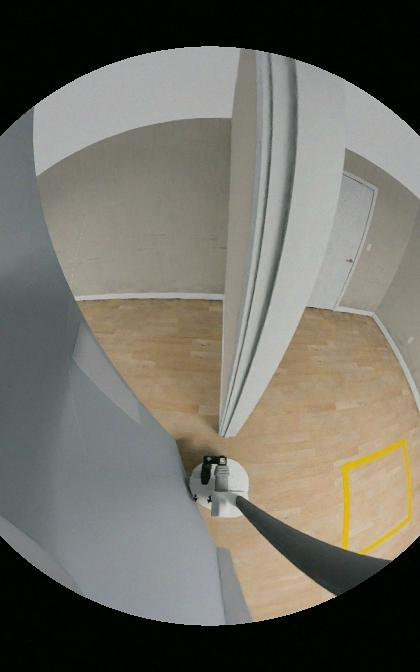

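Emit:
wait(seconds=3, cameras=["r1_head_left_camera", "r1_head_right_camera"])

Scene clock: 560.23 s.
earlier move: r1 done
r1.base_odometry: x=-0.656 y=+1.915 heading=+1.345
r1.turned_by_wheels: +0.000
r1.turned_by_imu: +0.001
r1.base_tilt: forward=-1.6 right=+1.2
r1.lidar_m: 0.40 2.36 0.29 0.25 - 0.25 0.29 0.63 3.13 3.02 3.16 0.39
r1.base_status: done
r1.joint_positions: lift_m=+0.127 arm_m=+0.000 wrist_yaw_rad=+3.089 wrist_pitch_rad=+0.002 wrist_roll_rad=+0.000 gripper_m=+0.056
r1.joint_status: not commanded
r1.measured_speeds: translate_m=+0.000 strafe_m=+0.000 rotate_rad=+0.000 lift_m=+0.000 arm_m=+0.000 wrist_yaw_rad=+0.000 wrist_pitch_rad=+0.000 wrist_roll_rad=+0.000
r1.motor_effort: lift_m=+20(20) arm_m=-4(4) wheel_0=-12(24) wheel_1=+11(23) wheel_2=+7(8)
r1.servo_current: wrist_yaw_rad=46(65) wrist_pitch_rad=39(52) wrist_roll_rad=46(65) gripper_m=39(52)
r1.contact_limits: strafe_m 0.9
r1.hand_pose: x=-0.1125 y=+0.1024 z=+0.3046 quat_wxyz=(+0.026, -0.001, +0.000, +1.000) (m; r1's base frame)
r1.wrist_depth_mm: 136 138 466 320 245 196 172 / 111 138 439 324 246 197 172 / 115 139 394 322 247 199 173 / 136 152 418 324 248 200 174 / - 707 477 327 249 200 174 / 1205 715 190 327 196 200 174 / 854 699 455 143 240 189 174
r2.base_odometry: x=-0.255 y=-1.194 heading=-2.407
r2.turned_by_wheels: +0.000
r2.turned_by_imu: +0.000
r2.base_tilt: forward=-0.7 right=+0.1
r2.lidar_m: 0.55 0.58 2.54 2.13 2.13 2.39 2.57 2.56 2.93 2.63 2.62 0.59
r2.base_status: done
r2.joint_positions: lift_m=+0.669 arm_m=+0.000 wrist_yaw_rad=+0.003 wrist_pitch_rad=+0.001 wrist_roll_rad=+1.568 gripper_m=+0.110
r2.joint_status: not commanded
r2.measured_speeds: translate_m=+0.000 strafe_m=+0.000 rotate_rad=+0.000 lift_m=+0.000 arm_m=+0.000 wrist_yaw_rad=+0.000 wrist_pitch_rad=+0.000 wrist_roll_rad=+0.000
r2.motor_effort: lift_m=+14(14) arm_m=-4(5) wheel_0=+2(9) wheel_1=+3(9) wheel_2=-3(13)
r2.servo_current: wrist_yaw_rad=52(65) wrist_pitch_rad=46(46) wrist_roll_rad=52(59) gripper_m=46(59)
r2.hand_pose: x=+0.4595 y=-0.0867 z=+0.8471 quat_wxyz=(+0.708, +0.706, +0.001, +0.000) (m; r2's base frame)
r2.wrist_depth_mm: - - - - - 1708 1160 / - - - 387 392 410 387 / - - - 387 - - - / - - 627 387 - - - / - - 640 384 991 - - / - - 200 329 191 - - / - - - - - 1808 -
wait: 0.00 of 3 s (r1 has come to rest)
pictures: r1_head_left_camera, r1_head_right_camera
Images, in order (width x height): r1_head_left_camera 420x672, r1_head_right_camera 420x672.

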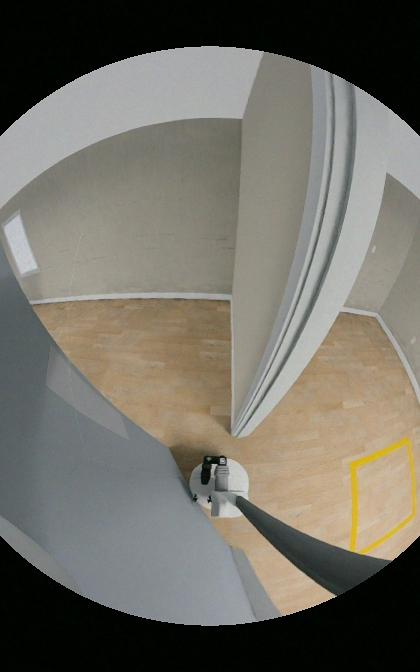

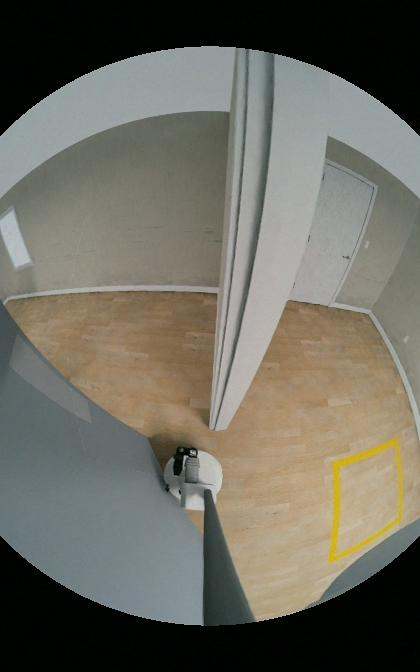

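Emit:
move(blocking=false, r1={"base": {"translate_m": -0.30, "strafe_m": 0.37}, "pace": "slow", "contact_limits": {"strafe_m": 0.9, "translate_m": 0.9}}, r2={"base": {"translate_m": 0.15}, "joints": {"lift_m": 0.688}, "pace": "slow"}, cameras=[])

Emit:
wait(seconds=3, cameras=["r2_wrist_camera", "r2_head_camera", "r1_head_left_camera"])

Emit:
wait(seconds=3, cameras=["r1_head_left_camera"])

r1: "contact_limits": strafe_m and translate_m are given together and make one move, which takes one limit: state it under one of them only
Scene clock: 591.70 s.
r1.base_odometry: x=-0.656 y=+1.915 heading=+1.345
r1.turned_by_wheels: +0.000
r1.turned_by_imu: +0.000
r1.base_tilt: forward=-1.6 right=+1.3
r1.lidar_m: 0.39 2.36 0.27 0.25 - 0.25 0.27 0.63 3.13 3.05 3.14 0.38
r1.base_status: done
r1.joint_positions: lift_m=+0.127 arm_m=+0.000 wrist_yaw_rad=+3.089 wrist_pitch_rad=+0.002 wrist_roll_rad=+0.000 gripper_m=+0.056
r1.joint_status: not commanded
r1.measured_speeds: translate_m=+0.000 strafe_m=+0.000 rotate_rad=+0.000 lift_m=+0.000 arm_m=+0.000 wrist_yaw_rad=+0.000 wrist_pitch_rad=+0.000 wrist_roll_rad=+0.000
r1.motor_effort: lift_m=+20(20) arm_m=-4(4) wheel_0=-12(24) wheel_1=+11(23) wheel_2=+7(8)
r1.servo_current: wrist_yaw_rad=46(65) wrist_pitch_rad=46(52) wrist_roll_rad=52(65) gripper_m=46(52)
r1.contact_limits: strafe_m 0.9
r1.hand_pose: x=-0.1125 y=+0.1024 z=+0.3046 quat_wxyz=(+0.026, -0.001, +0.000, +1.000) (m; r1's base frame)
r1.wrist_depth_mm: 136 138 462 320 245 196 171 / 111 138 442 324 246 198 173 / 115 139 394 325 248 198 173 / 137 152 418 325 249 199 174 / 1983 715 473 327 248 200 174 / 1182 707 189 329 196 200 173 / 842 691 452 143 240 188 175
r2.base_odometry: x=-0.255 y=-1.194 heading=-2.407
r2.turned_by_wheels: +0.000
r2.turned_by_imu: +0.000
r2.base_tilt: forward=-0.7 right=+0.0
r2.lidar_m: 0.54 0.57 2.55 2.13 2.11 2.39 2.57 2.56 2.93 2.63 2.61 0.59
r2.base_status: done
r2.joint_positions: lift_m=+0.669 arm_m=+0.000 wrist_yaw_rad=+0.003 wrist_pitch_rad=+0.001 wrist_roll_rad=+1.568 gripper_m=+0.110
r2.joint_status: not commanded
r2.measured_speeds: translate_m=+0.000 strafe_m=+0.000 rotate_rad=+0.000 lift_m=+0.000 arm_m=+0.000 wrist_yaw_rad=+0.000 wrist_pitch_rad=+0.000 wrist_roll_rad=+0.000
r2.motor_effort: lift_m=+14(14) arm_m=-4(5) wheel_0=+2(9) wheel_1=+3(9) wheel_2=-3(13)
r2.servo_current: wrist_yaw_rad=46(65) wrist_pitch_rad=46(46) wrist_roll_rad=52(59) gripper_m=46(59)
r2.hand_pose: x=+0.4595 y=-0.0867 z=+0.8471 quat_wxyz=(+0.708, +0.706, +0.001, +0.000) (m; r2's base frame)
r2.wrist_depth_mm: - - - - - 1661 1160 / - - - 384 392 410 392 / - - - 387 - - - / - - 627 384 - - - / - - 654 384 976 - - / - - 200 327 191 - - / - - - - - 1808 -
pictures: none

not run: a call was refused earlier in this reply.

not run: a call was refused earlier in this reply.

Emit:
move(blocking=false, r1={"base": {"translate_m": -0.30, "strafe_m": 0.37}, "pace": "slow", "contact_limits": {"strafe_m": 0.9}}, r2={"base": {"translate_m": 0.15}, "joints": {"lift_m": 0.688}, "pace": "slow"}, cameras=[])

Emit:
wait(seconds=3, cameras=["r2_wrist_camera", "r2_head_camera", "r1_head_left_camera"])

Emit:
wait(seconds=3, cameras=["r1_head_left_camera"])

Scene clock: 596.87 s.
move: r1 moving; r2 moving
r1.base_odometry: x=-0.667 y=+1.909 heading=+1.345
r1.turned_by_wheels: +0.001
r1.turned_by_imu: +0.000
r1.base_tilt: forward=-1.6 right=+1.3
r1.lidar_m: 0.41 2.37 0.30 0.25 - 0.25 0.28 0.60 3.14 3.03 3.15 0.39
r1.base_status: translate_m moving; strafe_m moving
r1.joint_positions: lift_m=+0.127 arm_m=+0.000 wrist_yaw_rad=+3.089 wrist_pitch_rad=+0.002 wrist_roll_rad=+0.000 gripper_m=+0.056
r1.joint_status: not commanded
r1.measured_speeds: translate_m=-0.031 strafe_m=+0.038 rotate_rad=-0.003 lift_m=+0.000 arm_m=+0.000 wrist_yaw_rad=+0.000 wrist_pitch_rad=+0.000 wrist_roll_rad=+0.000
r1.motor_effort: lift_m=+20(20) arm_m=-4(4) wheel_0=-21(22) wheel_1=+19(19) wheel_2=+13(15)
r1.servo_current: wrist_yaw_rad=52(65) wrist_pitch_rad=39(46) wrist_roll_rad=46(59) gripper_m=46(46)
r1.contact_limits: strafe_m 0.9
r1.hand_pose: x=-0.1125 y=+0.1024 z=+0.3046 quat_wxyz=(+0.026, -0.001, +0.000, +1.000) (m; r1's base frame)
r1.wrist_depth_mm: 136 138 455 319 245 203 174 / 111 138 430 317 246 200 174 / 115 139 389 322 247 200 174 / 137 152 410 324 248 200 175 / 1983 699 462 324 247 201 176 / 1182 707 190 325 197 201 176 / 842 691 445 143 232 190 176
r2.base_odometry: x=-0.265 y=-1.203 heading=-2.407
r2.turned_by_wheels: +0.000
r2.turned_by_imu: +0.001
r2.base_tilt: forward=-0.7 right=+0.1
r2.lidar_m: 0.53 0.57 2.56 2.14 2.13 2.37 2.59 2.57 2.93 2.61 2.60 0.57
r2.base_status: translate_m moving
r2.joint_positions: lift_m=+0.686 arm_m=+0.000 wrist_yaw_rad=+0.003 wrist_pitch_rad=+0.001 wrist_roll_rad=+1.568 gripper_m=+0.110
r2.joint_status: lift_m moving
r2.measured_speeds: translate_m=+0.048 strafe_m=+0.000 rotate_rad=+0.001 lift_m=+0.026 arm_m=+0.000 wrist_yaw_rad=+0.000 wrist_pitch_rad=+0.000 wrist_roll_rad=+0.000
r2.motor_effort: lift_m=+20(24) arm_m=-4(4) wheel_0=+3(9) wheel_1=+5(7) wheel_2=-10(10)
r2.servo_current: wrist_yaw_rad=46(52) wrist_pitch_rad=33(46) wrist_roll_rad=52(65) gripper_m=46(59)
r2.hand_pose: x=+0.4595 y=-0.0867 z=+0.8642 quat_wxyz=(+0.708, +0.706, +0.001, +0.000) (m; r2's base frame)
r2.wrist_depth_mm: - - - 314 - 1661 1182 / - - - 373 379 627 379 / - - - 375 375 917 - / - - 609 375 375 - - / - - 634 375 377 - - / - - 200 317 193 - - / - - - - - 1808 -
pictures: none
No camera images: "cameras" was empty.

Scene clock: 599.13 s.
earlier move: r1 moving; r2 done
r1.base_odometry: x=-0.860 y=+1.815 heading=+1.344
r1.turned_by_wheels: -0.001
r1.turned_by_imu: +0.012
r1.base_tilt: forward=-1.4 right=+1.4
r1.lidar_m: 1.17 2.54 3.57 0.25 0.25 - 0.25 0.31 3.31 3.19 3.31 0.58
r1.base_status: translate_m moving; strafe_m moving
r1.joint_positions: lift_m=+0.127 arm_m=+0.000 wrist_yaw_rad=+3.089 wrist_pitch_rad=+0.002 wrist_roll_rad=+0.000 gripper_m=+0.056
r1.joint_status: not commanded
r1.measured_speeds: translate_m=-0.063 strafe_m=+0.078 rotate_rad=-0.001 lift_m=+0.000 arm_m=+0.000 wrist_yaw_rad=+0.000 wrist_pitch_rad=+0.000 wrist_roll_rad=+0.000
r1.motor_effort: lift_m=+20(20) arm_m=-4(4) wheel_0=-19(23) wheel_1=+5(19) wheel_2=+12(15)
r1.servo_current: wrist_yaw_rad=59(72) wrist_pitch_rad=46(52) wrist_roll_rad=46(72) gripper_m=39(46)
r1.contact_limits: strafe_m 0.9
r1.hand_pose: x=-0.1125 y=+0.1024 z=+0.3046 quat_wxyz=(+0.026, -0.001, +0.000, +1.000) (m; r1's base frame)
r1.wrist_depth_mm: 136 138 327 283 249 222 205 / 111 138 322 285 250 223 206 / 115 139 309 286 250 223 208 / 137 156 315 285 251 224 206 / 462 394 330 287 251 220 207 / 492 399 196 286 196 224 208 / 500 389 334 143 248 216 207
r2.base_odometry: x=-0.366 y=-1.295 heading=-2.407
r2.turned_by_wheels: +0.000
r2.turned_by_imu: +0.001
r2.base_tilt: forward=-0.7 right=+0.1
r2.lidar_m: 0.39 0.44 2.60 2.18 2.17 2.45 2.71 2.72 3.07 2.57 2.59 0.43
r2.base_status: done
r2.joint_positions: lift_m=+0.688 arm_m=+0.000 wrist_yaw_rad=+0.002 wrist_pitch_rad=+0.001 wrist_roll_rad=+1.568 gripper_m=+0.110
r2.joint_status: all done
r2.measured_speeds: translate_m=+0.000 strafe_m=+0.000 rotate_rad=+0.000 lift_m=+0.000 arm_m=+0.000 wrist_yaw_rad=+0.000 wrist_pitch_rad=+0.000 wrist_roll_rad=+0.000
r2.motor_effort: lift_m=+21(25) arm_m=-4(4) wheel_0=+4(11) wheel_1=+5(7) wheel_2=-6(11)
r2.servo_current: wrist_yaw_rad=46(59) wrist_pitch_rad=39(46) wrist_roll_rad=39(65) gripper_m=52(65)
r2.hand_pose: x=+0.4595 y=-0.0870 z=+0.8655 quat_wxyz=(+0.708, +0.706, +0.001, +0.000) (m; r2's base frame)
r2.wrist_depth_mm: - - - 185 245 265 1042 / - - - 185 244 1661 1118 / - - 640 183 244 788 - / - - 477 183 245 - - / - - 496 183 242 - - / - - 202 183 194 - - / - - 615 - 242 - -
wait: 2.27 of 3 s (r2 has come to rest)
pictures: r1_head_left_camera, r2_head_camera, r2_wrist_camera
Images, in order (width x height): r1_head_left_camera 420x672, r2_head_camera 420x560, r2_wrist_camera 616x392.

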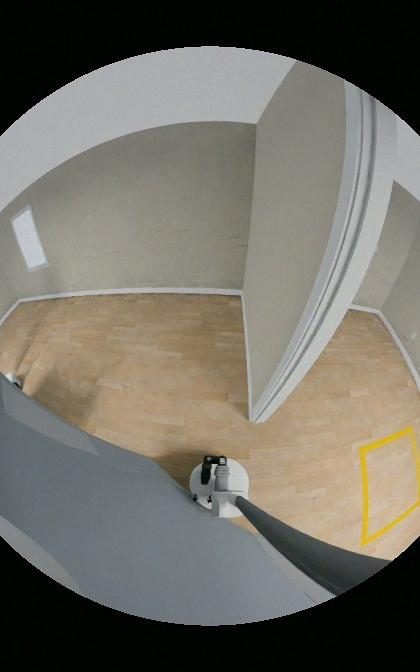

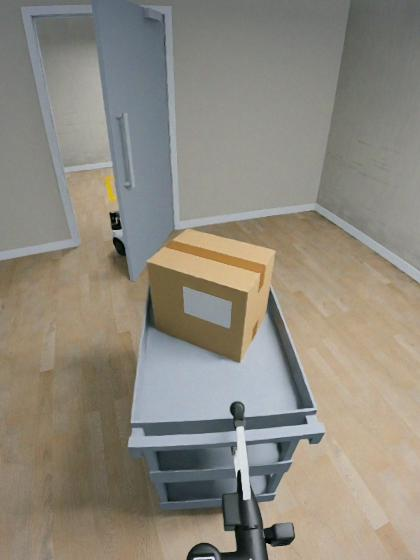

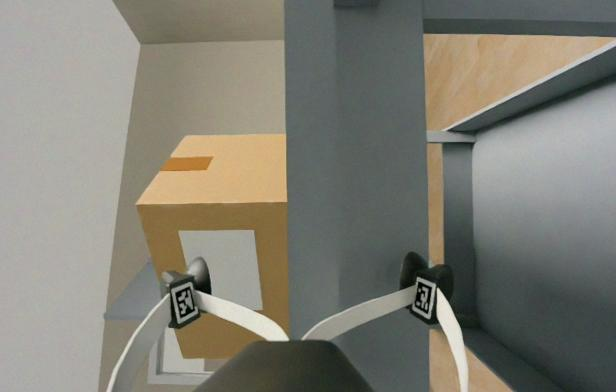

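Scene clock: 602.13 s.
earlier move: r1 moving
r1.base_odometry: x=-1.083 y=+1.706 heading=+1.345
r1.turned_by_wheels: +0.000
r1.turned_by_imu: +0.071
r1.base_tilt: forward=-1.6 right=+1.3
r1.lidar_m: 2.57 2.81 1.62 0.48 0.25 0.25 - 0.25 0.35 3.35 3.34 0.83
r1.base_status: translate_m moving; strafe_m moving
r1.joint_positions: lift_m=+0.127 arm_m=+0.000 wrist_yaw_rad=+3.089 wrist_pitch_rad=+0.002 wrist_roll_rad=+0.000 gripper_m=+0.056
r1.joint_status: not commanded
r1.measured_speeds: translate_m=+0.000 strafe_m=+0.000 rotate_rad=+0.000 lift_m=+0.000 arm_m=+0.000 wrist_yaw_rad=+0.000 wrist_pitch_rad=+0.000 wrist_roll_rad=+0.000
r1.motor_effort: lift_m=+20(20) arm_m=-4(4) wheel_0=-9(23) wheel_1=+4(19) wheel_2=+9(21)
r1.servo_current: wrist_yaw_rad=46(72) wrist_pitch_rad=39(52) wrist_roll_rad=39(72) gripper_m=46(52)
r1.contact_limits: strafe_m 0.9
r1.hand_pose: x=-0.1125 y=+0.1024 z=+0.3046 quat_wxyz=(+0.026, -0.001, +0.000, +1.000) (m; r1's base frame)
r1.wrist_depth_mm: 136 138 319 310 303 296 291 / 110 138 317 310 304 297 293 / 117 139 317 312 304 300 291 / 137 155 315 312 304 298 294 / 332 327 320 312 306 300 294 / 334 327 195 314 195 298 296 / 336 330 320 156 307 297 296
r2.base_odometry: x=-0.366 y=-1.295 heading=-2.407
r2.turned_by_wheels: +0.000
r2.turned_by_imu: +0.000
r2.base_tilt: forward=-0.7 right=+0.0
r2.lidar_m: 0.39 0.41 2.58 2.20 2.17 2.46 2.70 2.70 3.05 2.58 2.59 0.44
r2.base_status: done
r2.joint_positions: lift_m=+0.688 arm_m=+0.000 wrist_yaw_rad=+0.002 wrist_pitch_rad=+0.001 wrist_roll_rad=+1.568 gripper_m=+0.110
r2.joint_status: all done
r2.measured_speeds: translate_m=+0.000 strafe_m=+0.000 rotate_rad=+0.000 lift_m=+0.000 arm_m=+0.000 wrist_yaw_rad=+0.000 wrist_pitch_rad=+0.000 wrist_roll_rad=+0.000
r2.motor_effort: lift_m=+21(25) arm_m=-4(4) wheel_0=+5(11) wheel_1=+5(7) wheel_2=-6(11)
r2.servo_current: wrist_yaw_rad=39(59) wrist_pitch_rad=33(52) wrist_roll_rad=46(65) gripper_m=52(65)
r2.hand_pose: x=+0.4595 y=-0.0870 z=+0.8655 quat_wxyz=(+0.708, +0.706, +0.001, +0.000) (m; r2's base frame)
r2.wrist_depth_mm: - - - 185 244 266 1060 / - - - 185 243 1708 1118 / - - 640 184 244 788 - / - - 477 184 244 - - / - - 496 183 243 - - / - - 202 183 195 - - / - - 609 - 242 - -
wait: 3.00 s; no rest
pictures: r1_head_left_camera
Images, in order (width x height): r1_head_left_camera 420x672.

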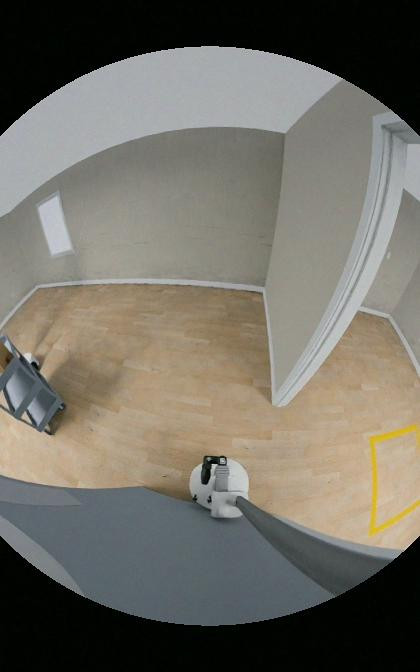

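Emit:
move(blocking=false, cameras=["r1_head_camera", "r1_head_left_camera", "r2_head_camera", "r2_wrist_camera"])

Scene clock: 651.83 s.
earlier move: r1 done
r1.base_odometry: x=-1.083 y=+1.706 heading=+1.345
r1.turned_by_wheels: +0.000
r1.turned_by_imu: +0.000
r1.base_tilt: forward=-1.6 right=+1.2
r1.lidar_m: 2.57 2.75 1.62 0.48 0.25 0.25 - 0.25 0.37 3.34 3.35 0.84
r1.base_status: done
r1.joint_positions: lift_m=+0.127 arm_m=+0.000 wrist_yaw_rad=+3.089 wrist_pitch_rad=+0.002 wrist_roll_rad=+0.000 gripper_m=+0.056
r1.joint_status: not commanded
r1.measured_speeds: translate_m=+0.000 strafe_m=+0.000 rotate_rad=+0.000 lift_m=+0.000 arm_m=+0.000 wrist_yaw_rad=+0.000 wrist_pitch_rad=+0.000 wrist_roll_rad=+0.000
r1.motor_effort: lift_m=+20(20) arm_m=-4(4) wheel_0=-9(23) wheel_1=+4(19) wheel_2=+10(21)
r1.servo_current: wrist_yaw_rad=59(72) wrist_pitch_rad=46(52) wrist_roll_rad=39(72) gripper_m=39(52)
r1.contact_limits: strafe_m 0.9
r1.hand_pose: x=-0.1125 y=+0.1024 z=+0.3046 quat_wxyz=(+0.026, -0.001, +0.000, +1.000) (m; r1's base frame)
r1.wrist_depth_mm: 136 138 317 309 304 297 291 / 111 138 315 309 304 296 291 / 118 139 315 312 304 297 293 / 137 155 317 310 306 298 294 / 334 325 320 312 306 298 294 / 334 329 195 312 194 300 294 / 336 329 320 155 306 297 296
r2.base_odometry: x=-0.366 y=-1.295 heading=-2.407
r2.turned_by_wheels: +0.000
r2.turned_by_imu: +0.000
r2.base_tilt: forward=-0.7 right=+0.1
r2.lidar_m: 0.39 0.41 2.62 2.18 2.17 2.45 2.72 2.67 3.05 2.57 2.57 0.42
r2.base_status: done
r2.joint_positions: lift_m=+0.688 arm_m=+0.000 wrist_yaw_rad=+0.002 wrist_pitch_rad=+0.001 wrist_roll_rad=+1.568 gripper_m=+0.110
r2.joint_status: all done
r2.measured_speeds: translate_m=+0.000 strafe_m=+0.000 rotate_rad=+0.000 lift_m=+0.000 arm_m=+0.000 wrist_yaw_rad=+0.000 wrist_pitch_rad=+0.000 wrist_roll_rad=+0.000
r2.motor_effort: lift_m=+21(25) arm_m=-4(4) wheel_0=+4(11) wheel_1=+5(7) wheel_2=-6(11)
r2.servo_current: wrist_yaw_rad=46(59) wrist_pitch_rad=46(52) wrist_roll_rad=52(65) gripper_m=59(65)
r2.hand_pose: x=+0.4595 y=-0.0870 z=+0.8655 quat_wxyz=(+0.708, +0.706, +0.001, +0.000) (m; r2's base frame)
r2.wrist_depth_mm: - - - 185 244 265 1060 / - - - 185 244 1756 1118 / - - 647 185 244 778 - / - - 473 183 244 - - / - - 488 183 243 - - / - - 202 183 195 - - / - - 615 - 242 - -
pictures: r1_head_camera, r1_head_left_camera, r2_head_camera, r2_wrist_camera
Images, in order (width x height): r1_head_camera 420x560, r1_head_left_camera 420x672, r2_head_camera 420x560, r2_wrist_camera 616x392.

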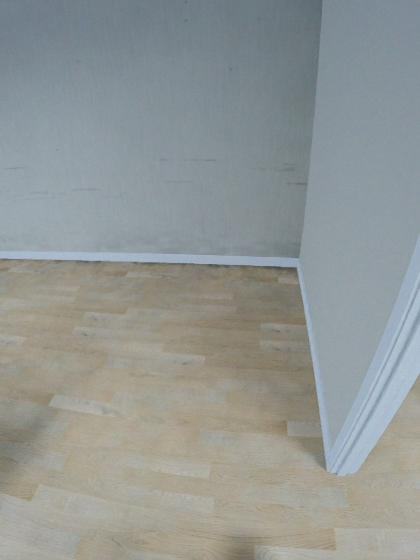

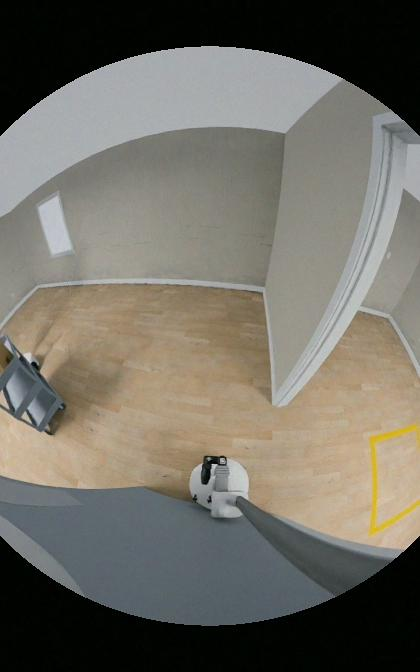

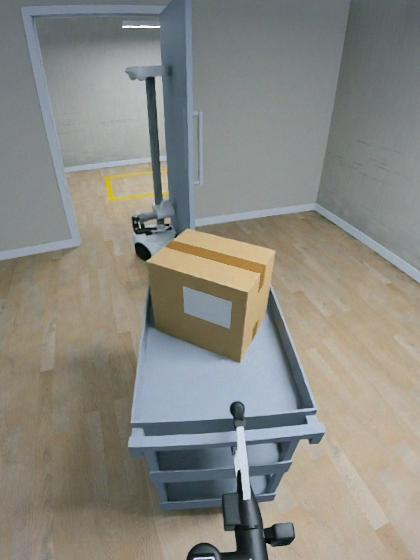

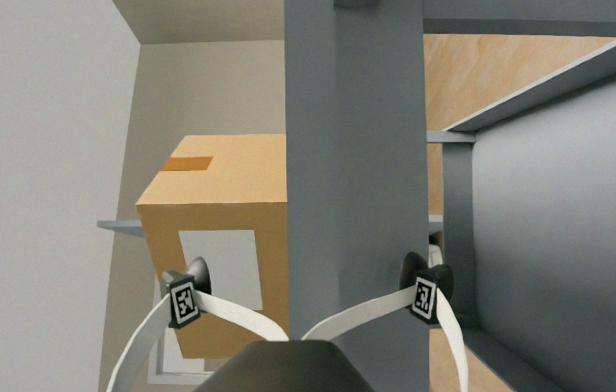

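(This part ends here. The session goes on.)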